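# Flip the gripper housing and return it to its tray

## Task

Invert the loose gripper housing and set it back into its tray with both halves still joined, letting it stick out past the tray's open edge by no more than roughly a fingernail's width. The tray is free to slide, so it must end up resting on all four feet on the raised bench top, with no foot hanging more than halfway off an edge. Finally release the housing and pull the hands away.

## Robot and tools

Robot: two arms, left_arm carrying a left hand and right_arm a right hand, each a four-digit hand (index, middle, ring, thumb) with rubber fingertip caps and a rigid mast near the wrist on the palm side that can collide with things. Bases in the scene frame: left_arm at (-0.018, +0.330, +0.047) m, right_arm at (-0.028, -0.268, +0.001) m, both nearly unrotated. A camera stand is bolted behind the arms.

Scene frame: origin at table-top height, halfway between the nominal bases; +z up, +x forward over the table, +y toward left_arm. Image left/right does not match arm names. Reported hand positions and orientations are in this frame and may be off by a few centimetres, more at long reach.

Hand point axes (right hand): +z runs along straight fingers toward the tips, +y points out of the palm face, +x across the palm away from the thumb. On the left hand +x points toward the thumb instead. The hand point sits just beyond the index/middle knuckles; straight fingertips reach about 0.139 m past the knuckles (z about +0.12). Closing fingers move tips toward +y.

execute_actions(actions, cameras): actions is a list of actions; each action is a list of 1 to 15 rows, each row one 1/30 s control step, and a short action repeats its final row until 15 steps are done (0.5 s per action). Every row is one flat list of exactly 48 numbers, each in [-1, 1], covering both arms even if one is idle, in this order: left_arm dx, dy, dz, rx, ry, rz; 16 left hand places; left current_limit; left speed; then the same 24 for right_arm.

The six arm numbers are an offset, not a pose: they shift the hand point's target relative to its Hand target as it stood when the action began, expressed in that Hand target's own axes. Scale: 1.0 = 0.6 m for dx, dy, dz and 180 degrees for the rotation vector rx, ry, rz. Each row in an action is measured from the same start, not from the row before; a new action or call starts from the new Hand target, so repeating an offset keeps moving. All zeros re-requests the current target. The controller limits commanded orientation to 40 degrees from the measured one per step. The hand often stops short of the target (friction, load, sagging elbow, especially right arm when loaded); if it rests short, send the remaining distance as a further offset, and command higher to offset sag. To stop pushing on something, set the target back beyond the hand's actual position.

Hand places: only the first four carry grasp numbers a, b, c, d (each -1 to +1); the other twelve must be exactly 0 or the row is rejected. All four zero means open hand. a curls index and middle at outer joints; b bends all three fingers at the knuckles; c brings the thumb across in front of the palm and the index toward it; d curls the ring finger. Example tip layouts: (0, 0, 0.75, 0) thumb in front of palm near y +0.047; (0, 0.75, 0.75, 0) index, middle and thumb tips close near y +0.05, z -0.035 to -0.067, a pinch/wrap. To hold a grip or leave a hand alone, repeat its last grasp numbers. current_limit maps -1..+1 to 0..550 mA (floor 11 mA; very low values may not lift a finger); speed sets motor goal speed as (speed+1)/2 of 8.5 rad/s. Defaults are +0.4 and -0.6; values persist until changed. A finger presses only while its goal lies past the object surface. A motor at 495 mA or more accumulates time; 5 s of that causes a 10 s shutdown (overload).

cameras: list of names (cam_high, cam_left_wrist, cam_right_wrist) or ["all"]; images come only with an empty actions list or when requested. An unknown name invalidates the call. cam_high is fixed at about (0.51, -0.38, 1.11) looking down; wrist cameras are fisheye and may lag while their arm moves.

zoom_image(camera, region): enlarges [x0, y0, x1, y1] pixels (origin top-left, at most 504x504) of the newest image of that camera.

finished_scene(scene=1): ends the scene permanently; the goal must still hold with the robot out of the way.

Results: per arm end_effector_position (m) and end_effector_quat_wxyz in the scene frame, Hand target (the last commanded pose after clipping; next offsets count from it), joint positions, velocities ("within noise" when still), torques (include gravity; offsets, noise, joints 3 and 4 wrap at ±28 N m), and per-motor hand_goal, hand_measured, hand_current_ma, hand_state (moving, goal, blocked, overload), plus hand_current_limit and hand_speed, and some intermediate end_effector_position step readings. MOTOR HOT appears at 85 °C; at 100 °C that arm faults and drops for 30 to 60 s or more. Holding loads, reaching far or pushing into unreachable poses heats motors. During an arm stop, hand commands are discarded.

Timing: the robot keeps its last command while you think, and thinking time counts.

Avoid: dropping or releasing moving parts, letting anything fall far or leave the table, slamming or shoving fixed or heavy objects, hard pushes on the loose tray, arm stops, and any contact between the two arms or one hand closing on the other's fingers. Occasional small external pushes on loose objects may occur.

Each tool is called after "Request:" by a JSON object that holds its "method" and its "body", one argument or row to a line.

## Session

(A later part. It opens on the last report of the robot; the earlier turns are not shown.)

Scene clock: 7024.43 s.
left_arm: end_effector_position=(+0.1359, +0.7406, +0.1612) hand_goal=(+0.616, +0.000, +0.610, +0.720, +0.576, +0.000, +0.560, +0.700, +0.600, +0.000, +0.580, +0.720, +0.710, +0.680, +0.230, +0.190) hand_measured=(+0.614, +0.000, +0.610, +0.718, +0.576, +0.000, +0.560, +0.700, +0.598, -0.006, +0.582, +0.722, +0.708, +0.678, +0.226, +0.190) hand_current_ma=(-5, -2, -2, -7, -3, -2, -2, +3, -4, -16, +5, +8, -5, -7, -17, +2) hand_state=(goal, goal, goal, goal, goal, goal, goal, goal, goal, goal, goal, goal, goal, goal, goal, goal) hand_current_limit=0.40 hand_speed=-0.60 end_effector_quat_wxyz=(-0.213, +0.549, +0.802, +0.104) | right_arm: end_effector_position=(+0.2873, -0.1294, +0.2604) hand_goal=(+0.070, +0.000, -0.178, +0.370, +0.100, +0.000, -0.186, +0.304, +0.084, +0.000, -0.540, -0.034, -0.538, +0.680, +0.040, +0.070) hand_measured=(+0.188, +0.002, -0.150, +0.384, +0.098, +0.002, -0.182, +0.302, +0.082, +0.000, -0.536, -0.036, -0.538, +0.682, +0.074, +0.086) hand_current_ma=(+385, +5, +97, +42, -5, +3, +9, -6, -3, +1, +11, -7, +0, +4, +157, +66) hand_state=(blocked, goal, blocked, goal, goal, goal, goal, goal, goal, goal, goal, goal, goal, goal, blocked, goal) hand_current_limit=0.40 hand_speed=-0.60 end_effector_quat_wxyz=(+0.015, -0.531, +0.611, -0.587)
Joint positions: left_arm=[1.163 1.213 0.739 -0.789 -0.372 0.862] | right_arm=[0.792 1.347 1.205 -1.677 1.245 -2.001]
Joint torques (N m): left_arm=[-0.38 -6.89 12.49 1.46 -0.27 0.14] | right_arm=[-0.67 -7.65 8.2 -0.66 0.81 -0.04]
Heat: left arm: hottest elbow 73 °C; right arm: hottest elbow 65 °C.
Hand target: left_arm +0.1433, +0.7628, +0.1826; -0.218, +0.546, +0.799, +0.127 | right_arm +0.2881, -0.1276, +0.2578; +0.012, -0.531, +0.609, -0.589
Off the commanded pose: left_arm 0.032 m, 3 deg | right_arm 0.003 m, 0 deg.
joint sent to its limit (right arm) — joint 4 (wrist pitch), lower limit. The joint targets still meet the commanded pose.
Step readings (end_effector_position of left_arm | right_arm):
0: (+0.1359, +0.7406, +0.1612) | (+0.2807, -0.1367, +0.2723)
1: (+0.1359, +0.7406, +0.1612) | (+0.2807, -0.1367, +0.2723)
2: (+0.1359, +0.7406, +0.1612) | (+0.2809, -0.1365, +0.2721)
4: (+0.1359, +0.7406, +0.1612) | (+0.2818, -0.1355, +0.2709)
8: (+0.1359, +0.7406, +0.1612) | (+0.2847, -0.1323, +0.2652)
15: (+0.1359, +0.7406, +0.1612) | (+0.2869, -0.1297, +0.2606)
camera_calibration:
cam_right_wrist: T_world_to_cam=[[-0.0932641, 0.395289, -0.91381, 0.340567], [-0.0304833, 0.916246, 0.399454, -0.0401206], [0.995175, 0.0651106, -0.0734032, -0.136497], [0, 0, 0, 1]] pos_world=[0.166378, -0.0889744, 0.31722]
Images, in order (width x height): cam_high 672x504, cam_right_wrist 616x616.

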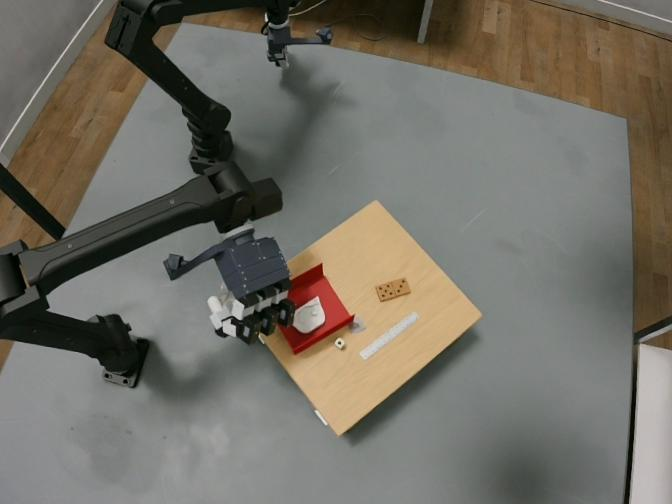

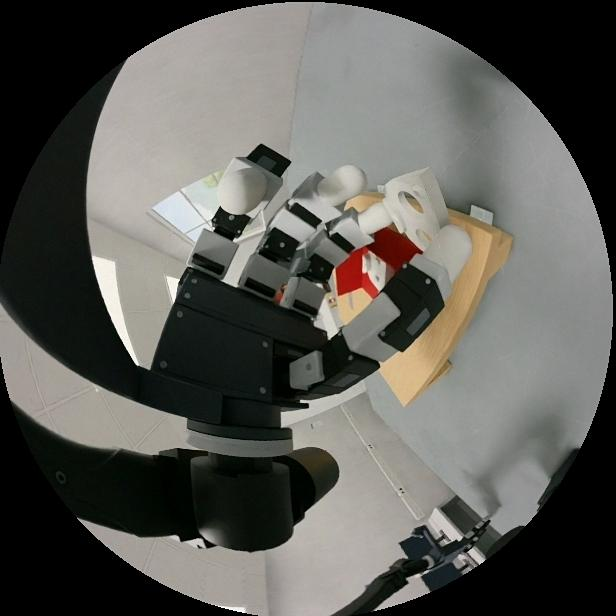

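Request:
{"method": "execute_actions", "body": {
  "actions": [
    [[0,0,0,0,0,0,0,0.1,0,0,0,0,0,0,0,0,0,0,0,0,0,0,0.4,-0.6,0.0028,0.0262,0.0082,0,0,0,0.43,0.39,0.76,0.7,0,0,0,0,0,0,0,0,0,0,0,0,0.4,-0.6]]
  ],
  "cameras": ["cam_right_wrist","cam_high"]
}}

Request:
{"method": "zoom_image", "body": {
  "camera": "cam_right_wrist",
  "region": [310, 140, 560, 420]
}}

Request:
{"method": "zoom_image", "body": {
  "camera": "cam_high",
  "region": [190, 260, 290, 350]
}}

Scene clock: 7040.37 s.
left_arm: end_effector_position=(+0.1359, +0.7406, +0.1612) hand_goal=(+0.616, +0.000, +0.610, +0.720, +0.576, +0.000, +0.560, +0.700, +0.600, +0.000, +0.580, +0.720, +0.710, +0.680, +0.230, +0.190) hand_measured=(+0.614, +0.000, +0.610, +0.718, +0.576, +0.000, +0.560, +0.700, +0.598, -0.006, +0.582, +0.722, +0.708, +0.678, +0.226, +0.190) hand_current_ma=(-5, -2, -2, -7, -3, -2, -2, +3, -4, -16, +5, +8, -5, -7, -17, +2) hand_state=(goal, goal, goal, goal, goal, goal, goal, goal, goal, goal, goal, goal, goal, goal, goal, goal) hand_current_limit=0.40 hand_speed=-0.60 end_effector_quat_wxyz=(-0.213, +0.549, +0.802, +0.104) | right_arm: end_effector_position=(+0.2804, -0.1372, +0.2435) hand_goal=(+0.070, +0.000, -0.178, +0.370, +0.100, +0.000, -0.186, +0.304, +0.084, +0.000, -0.540, -0.034, -0.538, +0.680, +0.040, +0.070) hand_measured=(+0.188, +0.002, -0.150, +0.384, +0.098, +0.002, -0.182, +0.302, +0.082, +0.000, -0.536, -0.036, -0.538, +0.682, +0.074, +0.086) hand_current_ma=(+385, +5, +97, +42, -5, +3, +9, -6, -3, +1, +11, -7, +0, +4, +157, +66) hand_state=(blocked, goal, blocked, goal, goal, goal, goal, goal, goal, goal, goal, goal, goal, goal, blocked, goal) hand_current_limit=0.40 hand_speed=-0.60 end_effector_quat_wxyz=(+0.002, -0.537, +0.604, -0.589)
Joint positions: left_arm=[1.163 1.213 0.739 -0.789 -0.372 0.862] | right_arm=[0.792 1.347 1.153 -1.663 1.247 -1.994]
Joint torques (N m): left_arm=[-0.15 -6.65 12.56 1.68 -0.26 0.16] | right_arm=[-0.5 -9.29 8.03 -0.28 0.74 -0.06]
Heat: left arm: hottest elbow 73 °C; right arm: hottest elbow 61 °C.
Hand target: left_arm +0.1433, +0.7628, +0.1826; -0.218, +0.546, +0.799, +0.127 | right_arm +0.2807, -0.1361, +0.2459; +0.012, -0.531, +0.609, -0.589
Off the commanded pose: left_arm 0.032 m, 3 deg | right_arm 0.003 m, 2 deg.
Step readings (end_effector_position of left_arm | right_arm):
0: (+0.1359, +0.7406, +0.1612) | (+0.2873, -0.1294, +0.2604)
1: (+0.1359, +0.7406, +0.1612) | (+0.2873, -0.1293, +0.2604)
2: (+0.1359, +0.7406, +0.1612) | (+0.2870, -0.1299, +0.2596)
4: (+0.1359, +0.7406, +0.1612) | (+0.2853, -0.1320, +0.2556)
8: (+0.1359, +0.7406, +0.1612) | (+0.2804, -0.1372, +0.2453)
15: (+0.1359, +0.7406, +0.1612) | (+0.2802, -0.1374, +0.2436)
camera_calibration:
cam_right_wrist: T_world_to_cam=[[-0.110739, 0.372135, -0.921549, 0.331119], [-0.021293, 0.926151, 0.376552, -0.0220723], [0.993621, 0.0613215, -0.0946371, -0.125263], [0, 0, 0, 1]] pos_world=[0.160662, -0.0950973, 0.301599]
Images, in order (width x height): cam_high 672x504, cam_right_wrist 616x616.

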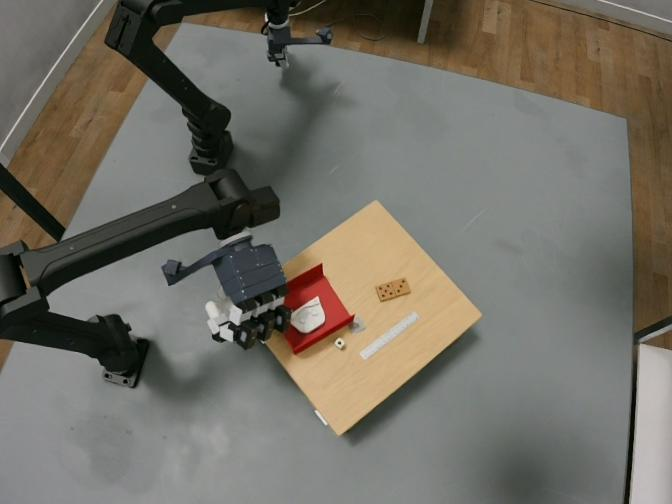

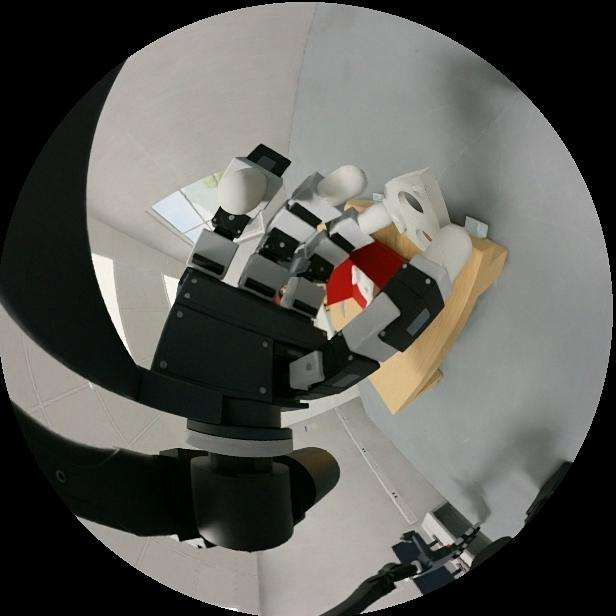

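Scaled by 1.800 from the camera's 616x616 image, which has a finer 880x880 frame.

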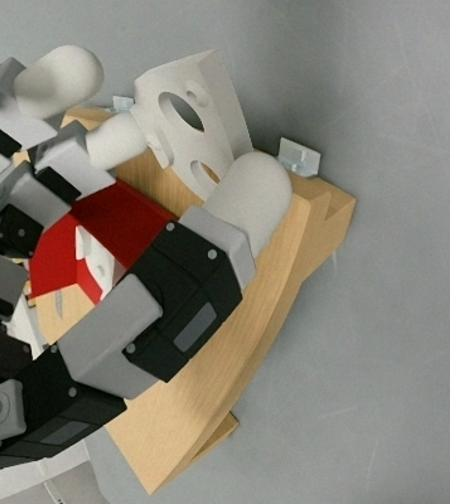

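Scaled by 5.040 from the camera's 672x504 image, which has a finer 960x720 frame.

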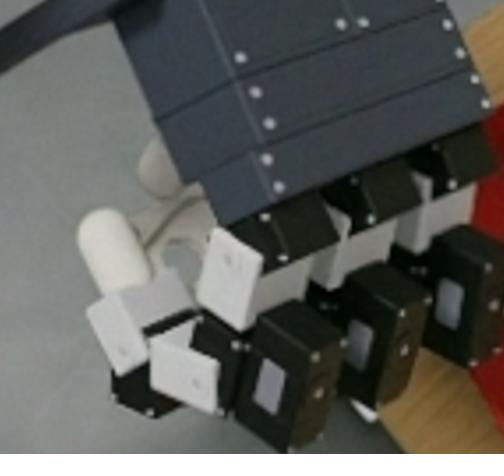

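Request:
{"method": "zoom_image", "body": {
  "camera": "cam_right_wrist",
  "region": [440, 190, 520, 270]
}}

Scaled by 6.300 from the camera's 616x616 image, which has a finer 880x880 frame.

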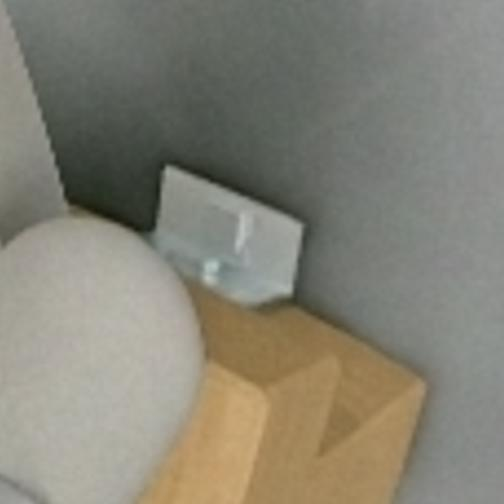

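Request:
{"method": "execute_actions", "body": {
  "actions": [
    [[0,0,0,0,0,0,0,0.1,0,0,0,0,0,0,0,0,0,0,0,0,0,0,0.4,-0.6,-0.0048,0.0207,0.0075,0,0,0,0.43,0.39,0.76,0.7,0,0,0,0,0,0,0,0,0,0,0,0,0.4,-0.6]]
  ],
  "cameras": ["cam_right_wrist","cam_high"]
}}

Request:
{"method": "zoom_image", "body": {
  "camera": "cam_right_wrist",
  "region": [360, 150, 520, 310]
}}

Request:
{"method": "zoom_image", "body": {
  "camera": "cam_high",
  "region": [190, 260, 290, 350]
}}

Scene clock: 7072.67 s.
left_arm: end_effector_position=(+0.1359, +0.7406, +0.1612) hand_goal=(+0.616, +0.000, +0.610, +0.720, +0.576, +0.000, +0.560, +0.700, +0.600, +0.000, +0.580, +0.720, +0.710, +0.680, +0.230, +0.190) hand_measured=(+0.614, +0.000, +0.610, +0.718, +0.576, +0.000, +0.560, +0.700, +0.598, -0.006, +0.582, +0.722, +0.708, +0.678, +0.226, +0.190) hand_current_ma=(-5, -2, -2, -7, -3, -2, -2, +3, -4, -16, +5, +8, -5, -7, -17, +2) hand_state=(goal, goal, goal, goal, goal, goal, goal, goal, goal, goal, goal, goal, goal, goal, goal, goal) hand_current_limit=0.40 hand_speed=-0.60 end_effector_quat_wxyz=(-0.213, +0.549, +0.802, +0.104) | right_arm: end_effector_position=(+0.2772, -0.1408, +0.2300) hand_goal=(+0.070, +0.000, -0.178, +0.370, +0.100, +0.000, -0.186, +0.304, +0.084, +0.000, -0.540, -0.034, -0.538, +0.680, +0.040, +0.070) hand_measured=(+0.188, +0.002, -0.150, +0.384, +0.098, +0.002, -0.182, +0.302, +0.082, +0.000, -0.536, -0.036, -0.538, +0.682, +0.074, +0.086) hand_current_ma=(+385, +5, +97, +42, -5, +3, +9, -6, -3, +1, +11, -7, +0, +4, +157, +66) hand_state=(blocked, goal, blocked, goal, goal, goal, goal, goal, goal, goal, goal, goal, goal, goal, blocked, goal) hand_current_limit=0.40 hand_speed=-0.60 end_effector_quat_wxyz=(+0.001, -0.537, +0.603, -0.590)
Joint positions: left_arm=[1.163 1.213 0.739 -0.789 -0.372 0.862] | right_arm=[0.792 1.343 1.113 -1.63 1.247 -1.992]
Joint torques (N m): left_arm=[-0.79 -7 12.46 1.57 -0.25 0.14] | right_arm=[-1.08 -9.58 7.86 -0.23 0.75 -0.07]
Heat: left arm: hottest elbow 74 °C; right arm: hottest elbow 55 °C.
Hand target: left_arm +0.1433, +0.7628, +0.1826; -0.218, +0.546, +0.799, +0.127 | right_arm +0.2770, -0.1406, +0.2336; +0.012, -0.531, +0.609, -0.589
Off the commanded pose: left_arm 0.032 m, 3 deg | right_arm 0.004 m, 2 deg.
Step readings (end_effector_position of left_arm | right_arm):
0: (+0.1359, +0.7406, +0.1612) | (+0.2804, -0.1372, +0.2435)
1: (+0.1359, +0.7406, +0.1612) | (+0.2804, -0.1373, +0.2434)
2: (+0.1359, +0.7406, +0.1612) | (+0.2804, -0.1372, +0.2425)
4: (+0.1359, +0.7406, +0.1612) | (+0.2797, -0.1380, +0.2393)
8: (+0.1359, +0.7406, +0.1612) | (+0.2769, -0.1410, +0.2317)
15: (+0.1359, +0.7406, +0.1612) | (+0.2771, -0.1409, +0.2300)
camera_calibration:
cam_right_wrist: T_world_to_cam=[[-0.11125, 0.37079, -0.92203, 0.319686], [-0.0206901, 0.926724, 0.375174, -0.0135456], [0.993577, 0.0608151, -0.0954267, -0.123067], [0, 0, 0, 1]] pos_world=[0.157562, -0.0984987, 0.288098]
Images, in order (width x height): cam_high 672x504, cam_right_wrist 616x616.

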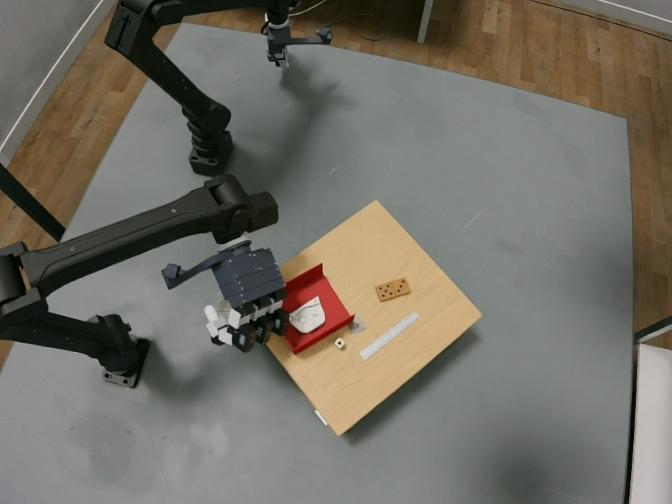

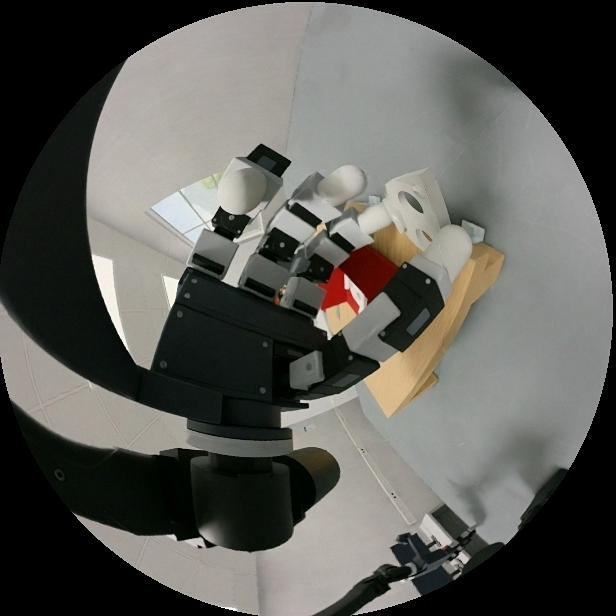

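Scaled by 3.150 from the camera's 616x616 image, which has a finer 880x880 frame.

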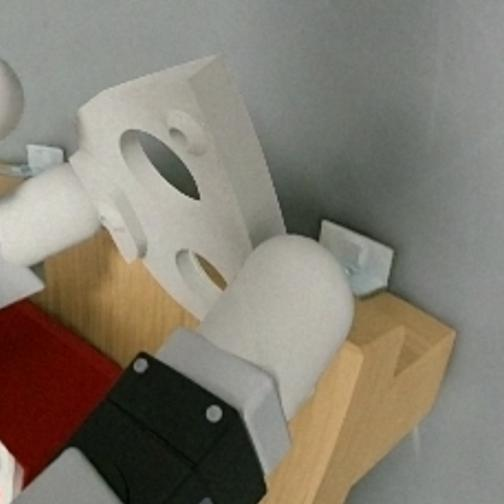

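Scaled by 5.040 from the camera's 672x504 image, which has a finer 960x720 frame.

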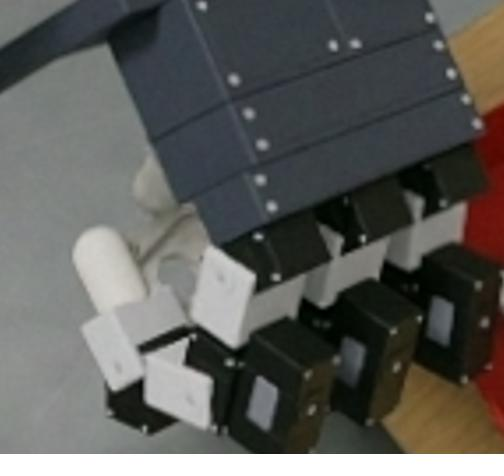

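Request:
{"method": "execute_actions", "body": {
  "actions": [
    [[0,0,0,0,0,0,0,0.1,0,0,0,0,0,0,0,0,0,0,0,0,0,0,0.4,-0.6,-0.0061,0.0073,0.0031,0,0,0,0.43,0.36,0.76,0.7,0,0,0,0,0,0,0,0,0,0,0,0,0.4,-0.6]],
    [[0,0,0,0,0,0,0,0.1,0,0,0,0,0,0,0,0,0,0,0,0,0,0,0.4,-0.6,-0.0061,0.0073,0.0031,0,0,0,0.43,0.36,0.76,0.7,0,0,0,0,0,0,0,0,0,0,0,0,0.4,-0.6]]
  ],
  "cameras": ["cam_right_wrist"]
}}

Request:
{"method": "zoom_image", "body": {
  "camera": "cam_right_wrist",
  "region": [360, 150, 520, 310]
}}

Scene clock: 7088.73 s.
left_arm: end_effector_position=(+0.1359, +0.7406, +0.1612) hand_goal=(+0.616, +0.000, +0.610, +0.720, +0.576, +0.000, +0.560, +0.700, +0.600, +0.000, +0.580, +0.720, +0.710, +0.680, +0.230, +0.190) hand_measured=(+0.614, +0.000, +0.610, +0.718, +0.576, +0.000, +0.560, +0.700, +0.598, -0.006, +0.582, +0.722, +0.708, +0.678, +0.226, +0.190) hand_current_ma=(-5, -2, -2, -7, -3, -2, -2, +3, -4, -16, +5, +8, -5, -7, -17, +2) hand_state=(goal, goal, goal, goal, goal, goal, goal, goal, goal, goal, goal, goal, goal, goal, goal, goal) hand_current_limit=0.40 hand_speed=-0.60 end_effector_quat_wxyz=(-0.213, +0.549, +0.802, +0.104) | right_arm: end_effector_position=(+0.2765, -0.1418, +0.2206) hand_goal=(+0.112, +0.000, -0.186, +0.364, +0.152, +0.000, -0.180, +0.304, +0.128, +0.000, -0.540, -0.040, -0.538, +0.680, +0.040, +0.064) hand_measured=(+0.188, +0.002, -0.150, +0.384, +0.146, +0.002, -0.182, +0.302, +0.122, +0.000, -0.536, -0.038, -0.538, +0.682, +0.074, +0.086) hand_current_ma=(+324, +5, +129, +64, -18, +3, -3, -6, -14, +1, +11, +7, +0, +4, +157, +97) hand_state=(blocked, goal, blocked, goal, goal, goal, goal, goal, goal, goal, goal, goal, goal, goal, blocked, blocked) hand_current_limit=0.40 hand_speed=-0.60 end_effector_quat_wxyz=(+0.003, -0.536, +0.604, -0.590)
Joint positions: left_arm=[1.163 1.213 0.739 -0.789 -0.372 0.862] | right_arm=[0.792 1.343 1.088 -1.599 1.249 -1.992]
Joint torques (N m): left_arm=[-0.73 -6.83 12.44 1.51 -0.29 0.15] | right_arm=[-0.73 -8.88 7.82 -0.23 0.7 -0.09]
Heat: left arm: hottest elbow 74 °C; right arm: hottest elbow 53 °C.
Hand target: left_arm +0.1433, +0.7628, +0.1826; -0.218, +0.546, +0.799, +0.127 | right_arm +0.2769, -0.1407, +0.2217; +0.012, -0.531, +0.609, -0.589
Off the commanded pose: left_arm 0.032 m, 3 deg | right_arm 0.002 m, 1 deg.
Step readings (end_effector_position of left_arm | right_arm):
0: (+0.1359, +0.7406, +0.1612) | (+0.2772, -0.1408, +0.2300)
1: (+0.1359, +0.7406, +0.1612) | (+0.2772, -0.1408, +0.2300)
2: (+0.1359, +0.7406, +0.1612) | (+0.2773, -0.1406, +0.2296)
4: (+0.1359, +0.7406, +0.1612) | (+0.2774, -0.1405, +0.2286)
8: (+0.1359, +0.7406, +0.1612) | (+0.2768, -0.1412, +0.2258)
15: (+0.1359, +0.7406, +0.1612) | (+0.2770, -0.1410, +0.2253)
16: (+0.1359, +0.7406, +0.1612) | (+0.2770, -0.1409, +0.2252)
17: (+0.1359, +0.7406, +0.1612) | (+0.2771, -0.1409, +0.2249)
19: (+0.1359, +0.7406, +0.1612) | (+0.2772, -0.1408, +0.2236)
23: (+0.1359, +0.7406, +0.1612) | (+0.2767, -0.1416, +0.2219)
30: (+0.1359, +0.7406, +0.1612) | (+0.2765, -0.1418, +0.2206)
camera_calibration:
cam_right_wrist: T_world_to_cam=[[-0.106892, 0.373696, -0.921372, 0.310355], [-0.0229323, 0.925508, 0.378034, -0.00921704], [0.994006, 0.0615379, -0.0903595, -0.124348], [0, 0, 0, 1]] pos_world=[0.156566, -0.0997958, 0.278201]
Images, in order (width x height): cam_right_wrist 616x616.

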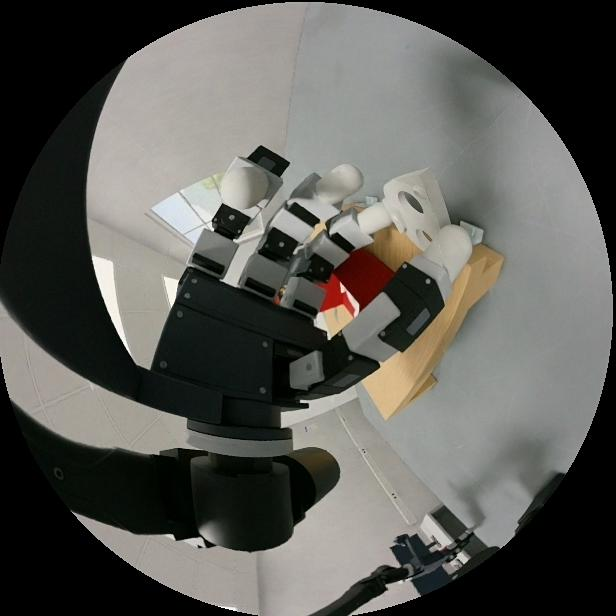

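Scaled by 3.150 from the camera's 616x616 image, which has a finer 880x880 frame.

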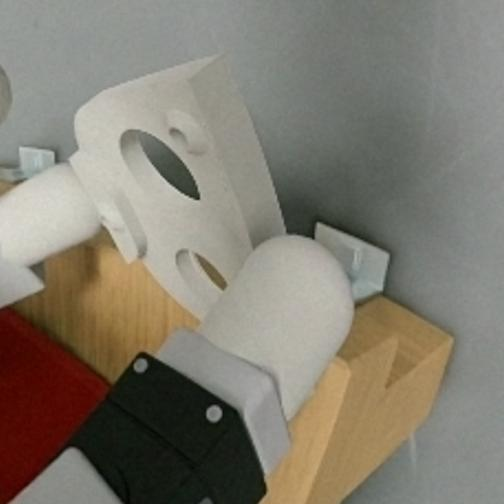

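Request:
{"method": "execute_actions", "body": {
  "actions": [
    [[0,0,0,0,0,0,0,0.1,0,0,0,0,0,0,0,0,0,0,0,0,0,0,0.4,-0.6,-0.0061,0.0073,0.0031,0,0,0,0.43,0.36,0.76,0.7,0,0,0,0,0,0,0,0,0,0,0,0,0.4,-0.6]],
    [[0,0,0,0,0,0,0,0.1,0,0,0,0,0,0,0,0,0,0,0,0,0,0,0.4,-0.6,-0.0061,0.0073,0.0031,0,0,0,0.43,0.36,0.76,0.7,0,0,0,0,0,0,0,0,0,0,0,0,0.4,-0.6]]
  ],
  "cameras": ["cam_right_wrist"]
}}

Request:
{"method": "zoom_image", "body": {
  "camera": "cam_right_wrist",
  "region": [360, 150, 520, 310]
}}

Scene clock: 7094.47 s.
left_arm: end_effector_position=(+0.1359, +0.7406, +0.1612) hand_goal=(+0.616, +0.000, +0.610, +0.720, +0.576, +0.000, +0.560, +0.700, +0.600, +0.000, +0.580, +0.720, +0.710, +0.680, +0.230, +0.190) hand_measured=(+0.614, +0.000, +0.610, +0.718, +0.576, +0.000, +0.560, +0.700, +0.598, -0.006, +0.582, +0.722, +0.708, +0.678, +0.226, +0.190) hand_current_ma=(-5, -2, -2, -7, -3, -2, -2, +3, -4, -16, +5, +8, -5, -7, -17, +2) hand_state=(goal, goal, goal, goal, goal, goal, goal, goal, goal, goal, goal, goal, goal, goal, goal, goal) hand_current_limit=0.40 hand_speed=-0.60 end_effector_quat_wxyz=(-0.213, +0.549, +0.802, +0.104) | right_arm: end_effector_position=(+0.2768, -0.1426, +0.2143) hand_goal=(+0.112, +0.000, -0.186, +0.364, +0.152, +0.000, -0.180, +0.304, +0.128, +0.000, -0.540, -0.040, -0.538, +0.680, +0.040, +0.064) hand_measured=(+0.188, +0.002, -0.150, +0.384, +0.146, +0.002, -0.182, +0.302, +0.122, +0.000, -0.536, -0.038, -0.538, +0.682, +0.074, +0.086) hand_current_ma=(+324, +5, +129, +64, -18, +3, -3, -6, -14, +1, +11, +7, +0, +4, +157, +97) hand_state=(blocked, goal, blocked, goal, goal, goal, goal, goal, goal, goal, goal, goal, goal, goal, blocked, blocked) hand_current_limit=0.40 hand_speed=-0.60 end_effector_quat_wxyz=(+0.007, -0.534, +0.604, -0.592)
Joint positions: left_arm=[1.163 1.213 0.739 -0.789 -0.372 0.862] | right_arm=[0.792 1.342 1.07 -1.575 1.254 -1.992]
Joint torques (N m): left_arm=[-0.62 -6.89 12.46 1.69 -0.25 0.11] | right_arm=[-0.44 -7.88 7.23 0.24 0.53 -0.08]
Heat: left arm: hottest elbow 74 °C; right arm: hottest elbow 53 °C.
Hand target: left_arm +0.1433, +0.7628, +0.1826; -0.218, +0.546, +0.799, +0.127 | right_arm +0.2770, -0.1407, +0.2097; +0.012, -0.531, +0.609, -0.589
Off the commanded pose: left_arm 0.032 m, 3 deg | right_arm 0.005 m, 1 deg.
Step readings (end_effector_position of left_arm | right_arm):
0: (+0.1359, +0.7406, +0.1612) | (+0.2765, -0.1418, +0.2206)
1: (+0.1359, +0.7406, +0.1612) | (+0.2766, -0.1417, +0.2206)
2: (+0.1359, +0.7406, +0.1612) | (+0.2766, -0.1417, +0.2202)
4: (+0.1359, +0.7406, +0.1612) | (+0.2764, -0.1419, +0.2191)
8: (+0.1359, +0.7406, +0.1612) | (+0.2758, -0.1425, +0.2163)
15: (+0.1359, +0.7406, +0.1612) | (+0.2759, -0.1425, +0.2161)
16: (+0.1359, +0.7406, +0.1612) | (+0.2759, -0.1424, +0.2161)
17: (+0.1359, +0.7406, +0.1612) | (+0.2759, -0.1424, +0.2158)
19: (+0.1359, +0.7406, +0.1612) | (+0.2763, -0.1425, +0.2151)
23: (+0.1359, +0.7406, +0.1612) | (+0.2767, -0.1425, +0.2145)
30: (+0.1359, +0.7406, +0.1612) | (+0.2767, -0.1426, +0.2143)
camera_calibration:
cam_right_wrist: T_world_to_cam=[[-0.0998437, 0.374732, -0.921742, 0.303261], [-0.0274484, 0.924981, 0.379022, -0.00523166], [0.994624, 0.0631433, -0.0820677, -0.126819], [0, 0, 0, 1]] pos_world=[0.156272, -0.100794, 0.271103]
Images, in order (width x height): cam_right_wrist 616x616.

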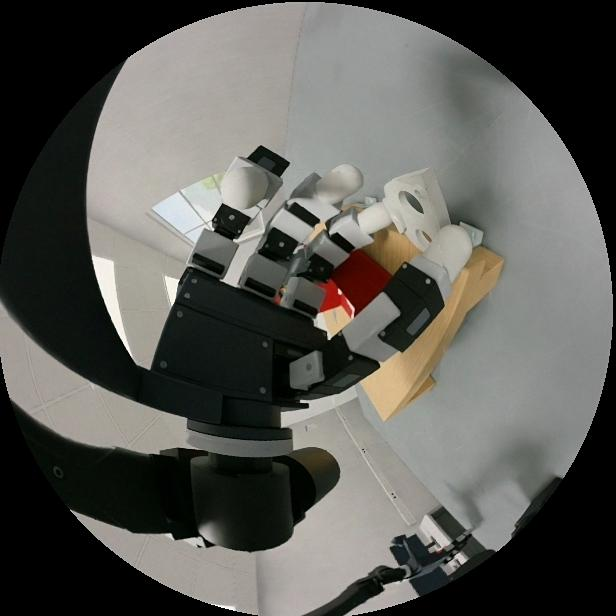

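Scaled by 3.150 from the camera's 616x616 image, which has a finer 880x880 frame.

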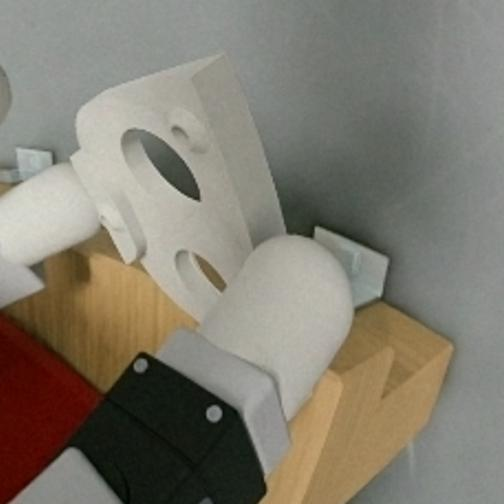

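Request:
{"method": "execute_actions", "body": {
  "actions": [
    [[0,0,0,0,0,0,0,0.1,0,0,0,0,0,0,0,0,0,0,0,0,0,0,0.4,-0.6,0.0122,-0.0146,-0.0061,0,0,0,0.43,0.36,0.76,0.7,0,0,0,0,0,0,0,0,0,0,0,0,0.4,-0.6]],
    [[0,0,0,0,0,0,0,0.1,0,0,0,0,0,0,0,0,0,0,0,0,0,0,0.4,-0.6,-0.0093,-0.007,-0.0015,0,0,0,0.43,0.36,0.76,0.7,0,0,0,0,0,0,0,0,0,0,0,0,0.4,-0.6]]
  ],
  "cameras": ["cam_right_wrist"]
}}

Request:
{"method": "zoom_image", "body": {
  "camera": "cam_right_wrist",
  "region": [360, 150, 520, 310]
}}

Scene clock: 7104.70 s.
left_arm: end_effector_position=(+0.1359, +0.7406, +0.1612) hand_goal=(+0.616, +0.000, +0.610, +0.720, +0.576, +0.000, +0.560, +0.700, +0.600, +0.000, +0.580, +0.720, +0.710, +0.680, +0.230, +0.190) hand_measured=(+0.614, +0.000, +0.610, +0.718, +0.576, +0.000, +0.560, +0.700, +0.598, -0.006, +0.582, +0.722, +0.708, +0.678, +0.226, +0.190) hand_current_ma=(-5, -2, -2, -7, -3, -2, -2, +3, -4, -16, +5, +8, -5, -7, -17, +2) hand_state=(goal, goal, goal, goal, goal, goal, goal, goal, goal, goal, goal, goal, goal, goal, goal, goal) hand_current_limit=0.40 hand_speed=-0.60 end_effector_quat_wxyz=(-0.213, +0.549, +0.802, +0.104) | right_arm: end_effector_position=(+0.2760, -0.1434, +0.2151) hand_goal=(+0.112, +0.000, -0.186, +0.364, +0.152, +0.000, -0.180, +0.304, +0.128, +0.000, -0.540, -0.040, -0.538, +0.680, +0.040, +0.064) hand_measured=(+0.188, +0.002, -0.150, +0.384, +0.146, +0.002, -0.182, +0.302, +0.122, +0.000, -0.536, -0.038, -0.538, +0.682, +0.074, +0.086) hand_current_ma=(+324, +5, +129, +64, -18, +3, -3, -6, -14, +1, +11, +7, +0, +4, +157, +97) hand_state=(blocked, goal, blocked, goal, goal, goal, goal, goal, goal, goal, goal, goal, goal, goal, blocked, blocked) hand_current_limit=0.40 hand_speed=-0.60 end_effector_quat_wxyz=(+0.005, -0.534, +0.603, -0.592)
Joint positions: left_arm=[1.163 1.213 0.739 -0.789 -0.372 0.862] | right_arm=[0.792 1.341 1.07 -1.58 1.254 -1.992]
Joint torques (N m): left_arm=[-0.21 -6.53 12.38 1.42 -0.3 0.17] | right_arm=[-0.56 -7.24 10.48 -0.87 0.53 -0.08]
Heat: left arm: hottest elbow 74 °C; right arm: hottest elbow 53 °C.
Hand target: left_arm +0.1433, +0.7628, +0.1826; -0.218, +0.546, +0.799, +0.127 | right_arm +0.2815, -0.1353, +0.2215; +0.012, -0.531, +0.609, -0.589
Off the commanded pose: left_arm 0.032 m, 3 deg | right_arm 0.012 m, 1 deg.
Step readings (end_effector_position of left_arm | right_arm):
0: (+0.1359, +0.7406, +0.1612) | (+0.2768, -0.1426, +0.2143)
1: (+0.1359, +0.7406, +0.1612) | (+0.2768, -0.1426, +0.2143)
2: (+0.1359, +0.7406, +0.1612) | (+0.2767, -0.1426, +0.2144)
4: (+0.1359, +0.7406, +0.1612) | (+0.2766, -0.1428, +0.2147)
8: (+0.1359, +0.7406, +0.1612) | (+0.2761, -0.1433, +0.2150)
15: (+0.1359, +0.7406, +0.1612) | (+0.2760, -0.1433, +0.2150)
16: (+0.1359, +0.7406, +0.1612) | (+0.2760, -0.1433, +0.2150)
17: (+0.1359, +0.7406, +0.1612) | (+0.2760, -0.1433, +0.2150)
19: (+0.1359, +0.7406, +0.1612) | (+0.2760, -0.1434, +0.2151)
23: (+0.1359, +0.7406, +0.1612) | (+0.2760, -0.1434, +0.2151)
30: (+0.1359, +0.7406, +0.1612) | (+0.2760, -0.1434, +0.2151)
camera_calibration:
cam_right_wrist: T_world_to_cam=[[-0.102239, 0.372667, -0.922316, 0.304611], [-0.0263278, 0.925836, 0.377008, -0.00447908], [0.994411, 0.0628273, -0.0848446, -0.125345], [0, 0, 0, 1]] pos_world=[0.15567, -0.101496, 0.272001]
Images, in order (width x height): cam_right_wrist 616x616.

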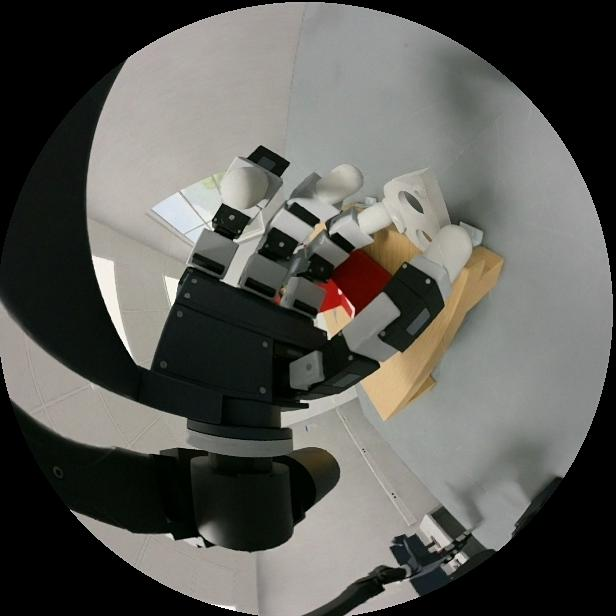

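Scaled by 3.150 from the camera's 616x616 image, which has a finer 880x880 frame.

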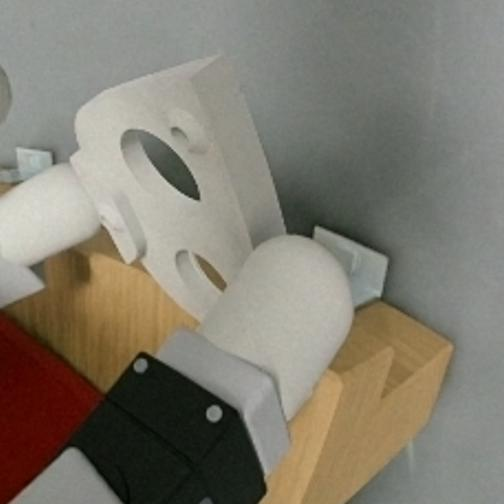

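Request:
{"method": "execute_actions", "body": {
  "actions": [
    [[0,0,0,0,0,0,0,0.1,0,0,0,0,0,0,0,0,0,0,0,0,0,0,0.4,-0.6,0.0082,-0.0098,-0.0041,0,0,0,0.43,0.36,0.76,0.7,0,0,0,0,0,0,0,0,0,0,0,0,0.4,-0.6]]
  ]
}}

Scene clock: 7108.53 s.
left_arm: end_effector_position=(+0.1359, +0.7406, +0.1612) hand_goal=(+0.616, +0.000, +0.610, +0.720, +0.576, +0.000, +0.560, +0.700, +0.600, +0.000, +0.580, +0.720, +0.710, +0.680, +0.230, +0.190) hand_measured=(+0.614, +0.000, +0.610, +0.718, +0.576, +0.000, +0.560, +0.700, +0.598, -0.006, +0.582, +0.722, +0.708, +0.678, +0.226, +0.190) hand_current_ma=(-5, -2, -2, -7, -3, -2, -2, +3, -4, -16, +5, +8, -5, -7, -17, +2) hand_state=(goal, goal, goal, goal, goal, goal, goal, goal, goal, goal, goal, goal, goal, goal, goal, goal) hand_current_limit=0.40 hand_speed=-0.60 end_effector_quat_wxyz=(-0.213, +0.549, +0.802, +0.104) | right_arm: end_effector_position=(+0.2732, -0.1454, +0.2156) hand_goal=(+0.112, +0.000, -0.186, +0.364, +0.152, +0.000, -0.180, +0.304, +0.128, +0.000, -0.540, -0.040, -0.538, +0.680, +0.040, +0.064) hand_measured=(+0.188, +0.002, -0.150, +0.384, +0.146, +0.002, -0.182, +0.302, +0.122, +0.000, -0.536, -0.038, -0.538, +0.682, +0.074, +0.086) hand_current_ma=(+324, +5, +129, +64, -18, +3, -3, -6, -14, +1, +11, +7, +0, +4, +157, +97) hand_state=(blocked, goal, blocked, goal, goal, goal, goal, goal, goal, goal, goal, goal, goal, goal, blocked, blocked) hand_current_limit=0.40 hand_speed=-0.60 end_effector_quat_wxyz=(-0.002, -0.538, +0.601, -0.591)
Joint positions: left_arm=[1.163 1.213 0.739 -0.789 -0.372 0.862] | right_arm=[0.792 1.341 1.07 -1.596 1.249 -1.992]
Joint torques (N m): left_arm=[-1.03 -6.59 12.45 1.47 -0.29 0.16] | right_arm=[-0.5 -7.41 11.67 -1.11 0.67 -0.09]
Heat: left arm: hottest elbow 74 °C; right arm: hottest elbow 53 °C.
Hand target: left_arm +0.1433, +0.7628, +0.1826; -0.218, +0.546, +0.799, +0.127 | right_arm +0.2816, -0.1353, +0.2296; +0.012, -0.531, +0.609, -0.589
Off the commanded pose: left_arm 0.032 m, 3 deg | right_arm 0.019 m, 2 deg.
Step readings (end_effector_position of left_arm | right_arm):
0: (+0.1359, +0.7406, +0.1612) | (+0.2760, -0.1434, +0.2151)
1: (+0.1359, +0.7406, +0.1612) | (+0.2760, -0.1434, +0.2151)
2: (+0.1359, +0.7406, +0.1612) | (+0.2758, -0.1436, +0.2152)
4: (+0.1359, +0.7406, +0.1612) | (+0.2750, -0.1441, +0.2152)
8: (+0.1359, +0.7406, +0.1612) | (+0.2737, -0.1449, +0.2154)
15: (+0.1359, +0.7406, +0.1612) | (+0.2733, -0.1454, +0.2156)

Request:
{"method": "execute_actions", "body": {
  "actions": [
    [[0,0,0,0,0,0,0,0.1,0,0,0,0,0,0,0,0,0,0,0,0,0,0,0.4,-0.6,0.0061,-0.0073,-0.0031,0,0,0,0.43,0.36,0.76,0.7,0,0,0,0,0,0,0,0,0,0,0,0,0.4,-0.6]]
  ]
}}

Scene clock: 7112.80 s.
left_arm: end_effector_position=(+0.1359, +0.7406, +0.1612) hand_goal=(+0.616, +0.000, +0.610, +0.720, +0.576, +0.000, +0.560, +0.700, +0.600, +0.000, +0.580, +0.720, +0.710, +0.680, +0.230, +0.190) hand_measured=(+0.614, +0.000, +0.610, +0.718, +0.576, +0.000, +0.560, +0.700, +0.598, -0.006, +0.582, +0.722, +0.708, +0.678, +0.226, +0.190) hand_current_ma=(-5, -2, -2, -7, -3, -2, -2, +3, -4, -16, +5, +8, -5, -7, -17, +2) hand_state=(goal, goal, goal, goal, goal, goal, goal, goal, goal, goal, goal, goal, goal, goal, goal, goal) hand_current_limit=0.40 hand_speed=-0.60 end_effector_quat_wxyz=(-0.213, +0.549, +0.802, +0.104) | right_arm: end_effector_position=(+0.2734, -0.1451, +0.2205) hand_goal=(+0.112, +0.000, -0.186, +0.364, +0.152, +0.000, -0.180, +0.304, +0.128, +0.000, -0.540, -0.040, -0.538, +0.680, +0.040, +0.064) hand_measured=(+0.188, +0.002, -0.150, +0.384, +0.146, +0.002, -0.182, +0.302, +0.122, +0.000, -0.536, -0.038, -0.538, +0.682, +0.074, +0.086) hand_current_ma=(+324, +5, +129, +64, -18, +3, -3, -6, -14, +1, +11, +7, +0, +4, +157, +97) hand_state=(blocked, goal, blocked, goal, goal, goal, goal, goal, goal, goal, goal, goal, goal, goal, blocked, blocked) hand_current_limit=0.40 hand_speed=-0.60 end_effector_quat_wxyz=(-0.004, -0.539, +0.601, -0.591)
Joint positions: left_arm=[1.163 1.213 0.739 -0.789 -0.372 0.862] | right_arm=[0.792 1.341 1.082 -1.613 1.249 -1.992]
Joint torques (N m): left_arm=[-0.91 -6.77 12.46 1.48 -0.24 0.15] | right_arm=[-0.79 -7.77 11.73 -1.17 0.69 -0.1]
Heat: left arm: hottest elbow 74 °C; right arm: hottest elbow 54 °C.
Hand target: left_arm +0.1433, +0.7628, +0.1826; -0.218, +0.546, +0.799, +0.127 | right_arm +0.2814, -0.1353, +0.2355; +0.012, -0.531, +0.609, -0.589
Off the commanded pose: left_arm 0.032 m, 3 deg | right_arm 0.020 m, 2 deg.
Step readings (end_effector_position of left_arm | right_arm):
0: (+0.1359, +0.7406, +0.1612) | (+0.2732, -0.1455, +0.2157)
1: (+0.1359, +0.7406, +0.1612) | (+0.2732, -0.1455, +0.2157)
2: (+0.1359, +0.7406, +0.1612) | (+0.2731, -0.1455, +0.2158)
4: (+0.1359, +0.7406, +0.1612) | (+0.2729, -0.1457, +0.2168)
8: (+0.1359, +0.7406, +0.1612) | (+0.2735, -0.1449, +0.2195)
15: (+0.1359, +0.7406, +0.1612) | (+0.2735, -0.1449, +0.2204)

Request:
{"method": "execute_actions", "body": {
  "actions": [
    [[0,0,0,0,0,0,0,0.1,0,0,0,0,0,0,0,0,0,0,0,0,0,0,0.4,-0.6,0.0082,-0.0098,-0.0041,0,0,0,0.43,0.36,0.76,0.7,0,0,0,0,0,0,0,0,0,0,0,0,0.4,-0.6]],
    [[0,0,0,0,0,0,0,0.1,0,0,0,0,0,0,0,0,0,0,0,0,0,0,0.4,-0.6,-0.0204,0.0243,0.0102,0,0,0,0.43,0.36,0.76,0.7,0,0,0,0,0,0,0,0,0,0,0,0,0.4,-0.6]]
  ]
}}

Scene clock: 7120.20 s.
left_arm: end_effector_position=(+0.1359, +0.7406, +0.1612) hand_goal=(+0.616, +0.000, +0.610, +0.720, +0.576, +0.000, +0.560, +0.700, +0.600, +0.000, +0.580, +0.720, +0.710, +0.680, +0.230, +0.190) hand_measured=(+0.614, +0.000, +0.610, +0.718, +0.576, +0.000, +0.560, +0.700, +0.598, -0.006, +0.582, +0.722, +0.708, +0.678, +0.226, +0.190) hand_current_ma=(-5, -2, -2, -7, -3, -2, -2, +3, -4, -16, +5, +8, -5, -7, -17, +2) hand_state=(goal, goal, goal, goal, goal, goal, goal, goal, goal, goal, goal, goal, goal, goal, goal, goal) hand_current_limit=0.40 hand_speed=-0.60 end_effector_quat_wxyz=(-0.213, +0.549, +0.802, +0.104) | right_arm: end_effector_position=(+0.2783, -0.1398, +0.2250) hand_goal=(+0.112, +0.000, -0.186, +0.364, +0.152, +0.000, -0.180, +0.304, +0.128, +0.000, -0.540, -0.040, -0.538, +0.680, +0.040, +0.064) hand_measured=(+0.188, +0.002, -0.150, +0.384, +0.146, +0.002, -0.182, +0.302, +0.122, +0.000, -0.536, -0.038, -0.538, +0.682, +0.074, +0.086) hand_current_ma=(+324, +5, +129, +64, -18, +3, -3, -6, -14, +1, +11, +7, +0, +4, +157, +97) hand_state=(blocked, goal, blocked, goal, goal, goal, goal, goal, goal, goal, goal, goal, goal, goal, blocked, blocked) hand_current_limit=0.40 hand_speed=-0.60 end_effector_quat_wxyz=(+0.008, -0.533, +0.607, -0.589)
Joint positions: left_arm=[1.163 1.213 0.739 -0.789 -0.372 0.862] | right_arm=[0.792 1.341 1.1 -1.603 1.249 -1.992]
Joint torques (N m): left_arm=[-0.09 -6.83 12.45 1.52 -0.25 0.11] | right_arm=[-0.79 -7.18 8.72 -0.4 0.69 -0.06]
Heat: left arm: hottest elbow 74 °C; right arm: hottest elbow 55 °C.
Hand target: left_arm +0.1433, +0.7628, +0.1826; -0.218, +0.546, +0.799, +0.127 | right_arm +0.2816, -0.1352, +0.2237; +0.012, -0.531, +0.609, -0.589
Off the commanded pose: left_arm 0.032 m, 3 deg | right_arm 0.006 m, 1 deg.
Step readings (end_effector_position of left_arm | right_arm):
0: (+0.1359, +0.7406, +0.1612) | (+0.2734, -0.1451, +0.2205)
1: (+0.1359, +0.7406, +0.1612) | (+0.2734, -0.1451, +0.2205)
2: (+0.1359, +0.7406, +0.1612) | (+0.2733, -0.1452, +0.2209)
4: (+0.1359, +0.7406, +0.1612) | (+0.2732, -0.1453, +0.2223)
8: (+0.1359, +0.7406, +0.1612) | (+0.2741, -0.1443, +0.2259)
15: (+0.1359, +0.7406, +0.1612) | (+0.2741, -0.1443, +0.2273)
16: (+0.1359, +0.7406, +0.1612) | (+0.2741, -0.1443, +0.2273)
17: (+0.1359, +0.7406, +0.1612) | (+0.2741, -0.1443, +0.2272)
19: (+0.1359, +0.7406, +0.1612) | (+0.2749, -0.1435, +0.2268)
23: (+0.1359, +0.7406, +0.1612) | (+0.2771, -0.1411, +0.2256)
30: (+0.1359, +0.7406, +0.1612) | (+0.2782, -0.1399, +0.2250)

Request:
{"method": "execute_actions", "body": {
  "actions": [
    [[0,0,0,0,0,0,0,0.1,0,0,0,0,0,0,0,0,0,0,0,0,0,0,0.4,-0.6,-0.0141,0.0011,0.0019,0,0,0,0.43,0.36,0.76,0.7,0,0,0,0,0,0,0,0,0,0,0,0,0.4,-0.6]]
  ]
}}

Scene clock: 7125.20 s.
left_arm: end_effector_position=(+0.1359, +0.7406, +0.1612) hand_goal=(+0.616, +0.000, +0.610, +0.720, +0.576, +0.000, +0.560, +0.700, +0.600, +0.000, +0.580, +0.720, +0.710, +0.680, +0.230, +0.190) hand_measured=(+0.614, +0.000, +0.610, +0.718, +0.576, +0.000, +0.560, +0.700, +0.598, -0.006, +0.582, +0.722, +0.708, +0.678, +0.226, +0.190) hand_current_ma=(-5, -2, -2, -7, -3, -2, -2, +3, -4, -16, +5, +8, -5, -7, -17, +2) hand_state=(goal, goal, goal, goal, goal, goal, goal, goal, goal, goal, goal, goal, goal, goal, goal, goal) hand_current_limit=0.40 hand_speed=-0.60 end_effector_quat_wxyz=(-0.213, +0.549, +0.802, +0.104) | right_arm: end_effector_position=(+0.2795, -0.1387, +0.2237) hand_goal=(+0.112, +0.000, -0.186, +0.364, +0.152, +0.000, -0.180, +0.304, +0.128, +0.000, -0.540, -0.040, -0.538, +0.680, +0.040, +0.064) hand_measured=(+0.188, +0.000, -0.150, +0.384, +0.146, +0.002, -0.182, +0.302, +0.122, +0.000, -0.536, -0.038, -0.538, +0.682, +0.074, +0.086) hand_current_ma=(+324, -2, +129, +64, -18, +3, -3, -6, -14, +1, +11, +7, +0, +4, +157, +97) hand_state=(blocked, goal, blocked, goal, goal, goal, goal, goal, goal, goal, goal, goal, goal, goal, blocked, blocked) hand_current_limit=0.40 hand_speed=-0.60 end_effector_quat_wxyz=(+0.009, -0.533, +0.607, -0.590)
Joint positions: left_arm=[1.163 1.213 0.739 -0.789 -0.372 0.862] | right_arm=[0.792 1.344 1.1 -1.597 1.25 -1.992]
Joint torques (N m): left_arm=[-1.08 -6.71 12.27 1.69 -0.29 0.17] | right_arm=[-0.85 -5.77 8.83 0.09 0.66 -0.02]
Heat: left arm: hottest elbow 74 °C; right arm: hottest elbow 55 °C.
Hand target: left_arm +0.1433, +0.7628, +0.1826; -0.218, +0.546, +0.799, +0.127 | right_arm +0.2855, -0.1306, +0.2177; +0.012, -0.531, +0.609, -0.589
Off the commanded pose: left_arm 0.032 m, 3 deg | right_arm 0.012 m, 1 deg.
Step readings (end_effector_position of left_arm | right_arm):
0: (+0.1359, +0.7406, +0.1612) | (+0.2783, -0.1398, +0.2250)
1: (+0.1359, +0.7406, +0.1612) | (+0.2783, -0.1398, +0.2250)
2: (+0.1359, +0.7406, +0.1612) | (+0.2785, -0.1396, +0.2248)
4: (+0.1359, +0.7406, +0.1612) | (+0.2789, -0.1392, +0.2243)
8: (+0.1359, +0.7406, +0.1612) | (+0.2794, -0.1388, +0.2238)
15: (+0.1359, +0.7406, +0.1612) | (+0.2795, -0.1387, +0.2237)

Request:
{"method": "execute_actions", "body": {
  "actions": [
    [[0,0,0,0,0,0,0,0.1,0,0,0,0,0,0,0,0,0,0,0,0,0,0,0.4,-0.6,-0.0061,0.0073,0.0031,0,0,0,0.43,0.36,0.76,0.7,0,0,0,0,0,0,0,0,0,0,0,0,0.4,-0.6]]
  ]
}}

Scene clock: 7132.73 s.
left_arm: end_effector_position=(+0.1359, +0.7406, +0.1612) hand_goal=(+0.616, +0.000, +0.610, +0.720, +0.576, +0.000, +0.560, +0.700, +0.600, +0.000, +0.580, +0.720, +0.710, +0.680, +0.230, +0.190) hand_measured=(+0.614, +0.000, +0.610, +0.718, +0.576, +0.000, +0.560, +0.700, +0.598, -0.006, +0.582, +0.722, +0.708, +0.678, +0.226, +0.190) hand_current_ma=(-5, -2, -2, -7, -3, -2, -2, +3, -4, -16, +5, +8, -5, -7, -17, +2) hand_state=(goal, goal, goal, goal, goal, goal, goal, goal, goal, goal, goal, goal, goal, goal, goal, goal) hand_current_limit=0.40 hand_speed=-0.60 end_effector_quat_wxyz=(-0.213, +0.549, +0.802, +0.104) | right_arm: end_effector_position=(+0.2801, -0.1382, +0.2235) hand_goal=(+0.112, +0.000, -0.186, +0.364, +0.152, +0.000, -0.180, +0.304, +0.128, +0.000, -0.540, -0.040, -0.538, +0.680, +0.040, +0.064) hand_measured=(+0.188, -0.008, -0.150, +0.384, +0.146, +0.002, -0.182, +0.302, +0.122, +0.000, -0.536, -0.038, -0.538, +0.682, +0.074, +0.086) hand_current_ma=(+322, -19, +129, +64, -18, +3, -3, -6, -14, +1, +11, +7, +0, +4, +161, +97) hand_state=(blocked, goal, blocked, goal, goal, goal, goal, goal, goal, goal, goal, goal, goal, goal, blocked, blocked) hand_current_limit=0.40 hand_speed=-0.60 end_effector_quat_wxyz=(+0.010, -0.532, +0.607, -0.590)
Joint positions: left_arm=[1.163 1.213 0.739 -0.789 -0.372 0.862] | right_arm=[0.792 1.345 1.1 -1.593 1.25 -1.992]
Joint torques (N m): left_arm=[-0.26 -6.71 12.62 1.52 -0.31 0.13] | right_arm=[-0.85 -5.6 7.9 0.59 0.64 -0.03]
Heat: left arm: hottest elbow 74 °C; right arm: hottest elbow 55 °C.
Hand target: left_arm +0.1433, +0.7628, +0.1826; -0.218, +0.546, +0.799, +0.127 | right_arm +0.2856, -0.1306, +0.2117; +0.012, -0.531, +0.609, -0.589
Off the commanded pose: left_arm 0.032 m, 3 deg | right_arm 0.015 m, 0 deg.
Step readings (end_effector_position of left_arm | right_arm):
0: (+0.1359, +0.7406, +0.1612) | (+0.2795, -0.1387, +0.2237)
1: (+0.1359, +0.7406, +0.1612) | (+0.2795, -0.1387, +0.2237)
2: (+0.1359, +0.7406, +0.1612) | (+0.2796, -0.1386, +0.2237)
4: (+0.1359, +0.7406, +0.1612) | (+0.2798, -0.1385, +0.2235)
8: (+0.1359, +0.7406, +0.1612) | (+0.2800, -0.1383, +0.2234)
15: (+0.1359, +0.7406, +0.1612) | (+0.2801, -0.1382, +0.2235)

Request:
{"method": "execute_actions", "body": {
  "actions": [],
  "cameras": ["cam_right_wrist","cam_high"]
}}

Request:
{"method": "zoom_image", "body": {
  "camera": "cam_right_wrist",
  "region": [360, 150, 520, 310]
}}

Request:
{"method": "zoom_image", "body": {
  "camera": "cam_high",
  "region": [190, 260, 290, 350]
}}

Scene clock: 7139.97 s.
left_arm: end_effector_position=(+0.1359, +0.7406, +0.1612) hand_goal=(+0.616, +0.000, +0.610, +0.720, +0.576, +0.000, +0.560, +0.700, +0.600, +0.000, +0.580, +0.720, +0.710, +0.680, +0.230, +0.190) hand_measured=(+0.614, +0.000, +0.610, +0.718, +0.576, +0.000, +0.560, +0.700, +0.598, -0.006, +0.582, +0.722, +0.708, +0.678, +0.226, +0.190) hand_current_ma=(-5, -2, -2, -7, -3, -2, -2, +3, -4, -16, +5, +8, -5, -7, -17, +2) hand_state=(goal, goal, goal, goal, goal, goal, goal, goal, goal, goal, goal, goal, goal, goal, goal, goal) hand_current_limit=0.40 hand_speed=-0.60 end_effector_quat_wxyz=(-0.213, +0.549, +0.802, +0.104) | right_arm: end_effector_position=(+0.2801, -0.1382, +0.2235) hand_goal=(+0.112, +0.000, -0.186, +0.364, +0.152, +0.000, -0.180, +0.304, +0.128, +0.000, -0.540, -0.040, -0.538, +0.680, +0.040, +0.064) hand_measured=(+0.188, -0.008, -0.150, +0.384, +0.146, +0.002, -0.182, +0.302, +0.122, +0.000, -0.536, -0.038, -0.538, +0.682, +0.074, +0.086) hand_current_ma=(+322, -19, +129, +64, -18, +3, -3, -6, -14, +1, +11, +7, +0, +4, +161, +97) hand_state=(blocked, goal, blocked, goal, goal, goal, goal, goal, goal, goal, goal, goal, goal, goal, blocked, blocked) hand_current_limit=0.40 hand_speed=-0.60 end_effector_quat_wxyz=(+0.010, -0.532, +0.607, -0.590)
Joint positions: left_arm=[1.163 1.213 0.739 -0.789 -0.372 0.862] | right_arm=[0.792 1.345 1.1 -1.593 1.25 -1.992]
Joint velocities: within noise
Joint torques (N m): left_arm=[-0.91 -7.3 12.42 1.66 -0.28 0.13] | right_arm=[-0.91 -5.83 7.95 0.55 0.63 -0.03]
Heat: left arm: hottest elbow 74 °C; right arm: hottest elbow 54 °C.
Hand target: left_arm +0.1433, +0.7628, +0.1826; -0.218, +0.546, +0.799, +0.127 | right_arm +0.2856, -0.1306, +0.2117; +0.012, -0.531, +0.609, -0.589
Off the commanded pose: left_arm 0.032 m, 3 deg | right_arm 0.015 m, 0 deg.
camera_calibration:
cam_right_wrist: T_world_to_cam=[[-0.0957817, 0.383772, -0.918447, 0.309724], [-0.0280559, 0.921282, 0.387883, -0.0149167], [0.995007, 0.0629199, -0.0774748, -0.130883], [0, 0, 0, 1]] pos_world=[0.159476, -0.0968859, 0.280111]
Images, in order (width x height): cam_high 672x504, cam_right_wrist 616x616.

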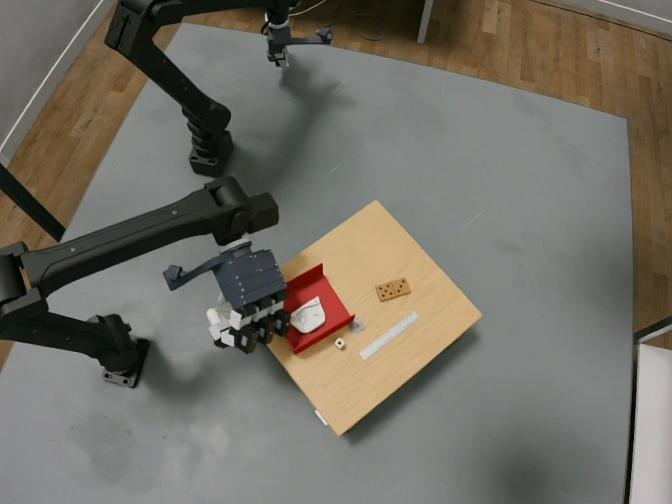

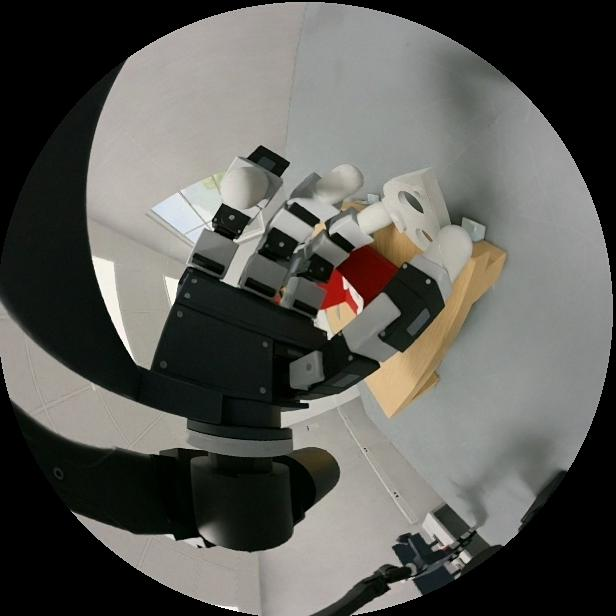

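Scaled by 3.150 from the camera's 616x616 image, which has a finer 880x880 frame.

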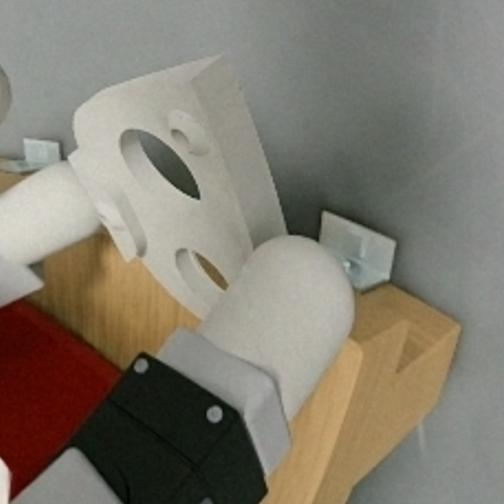

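Scaled by 5.040 from the camera's 672x504 image, which has a finer 960x720 frame.

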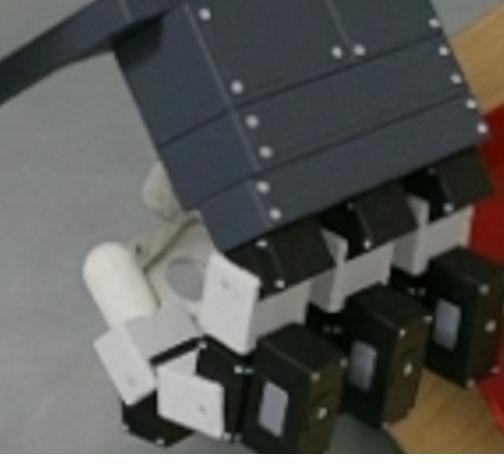

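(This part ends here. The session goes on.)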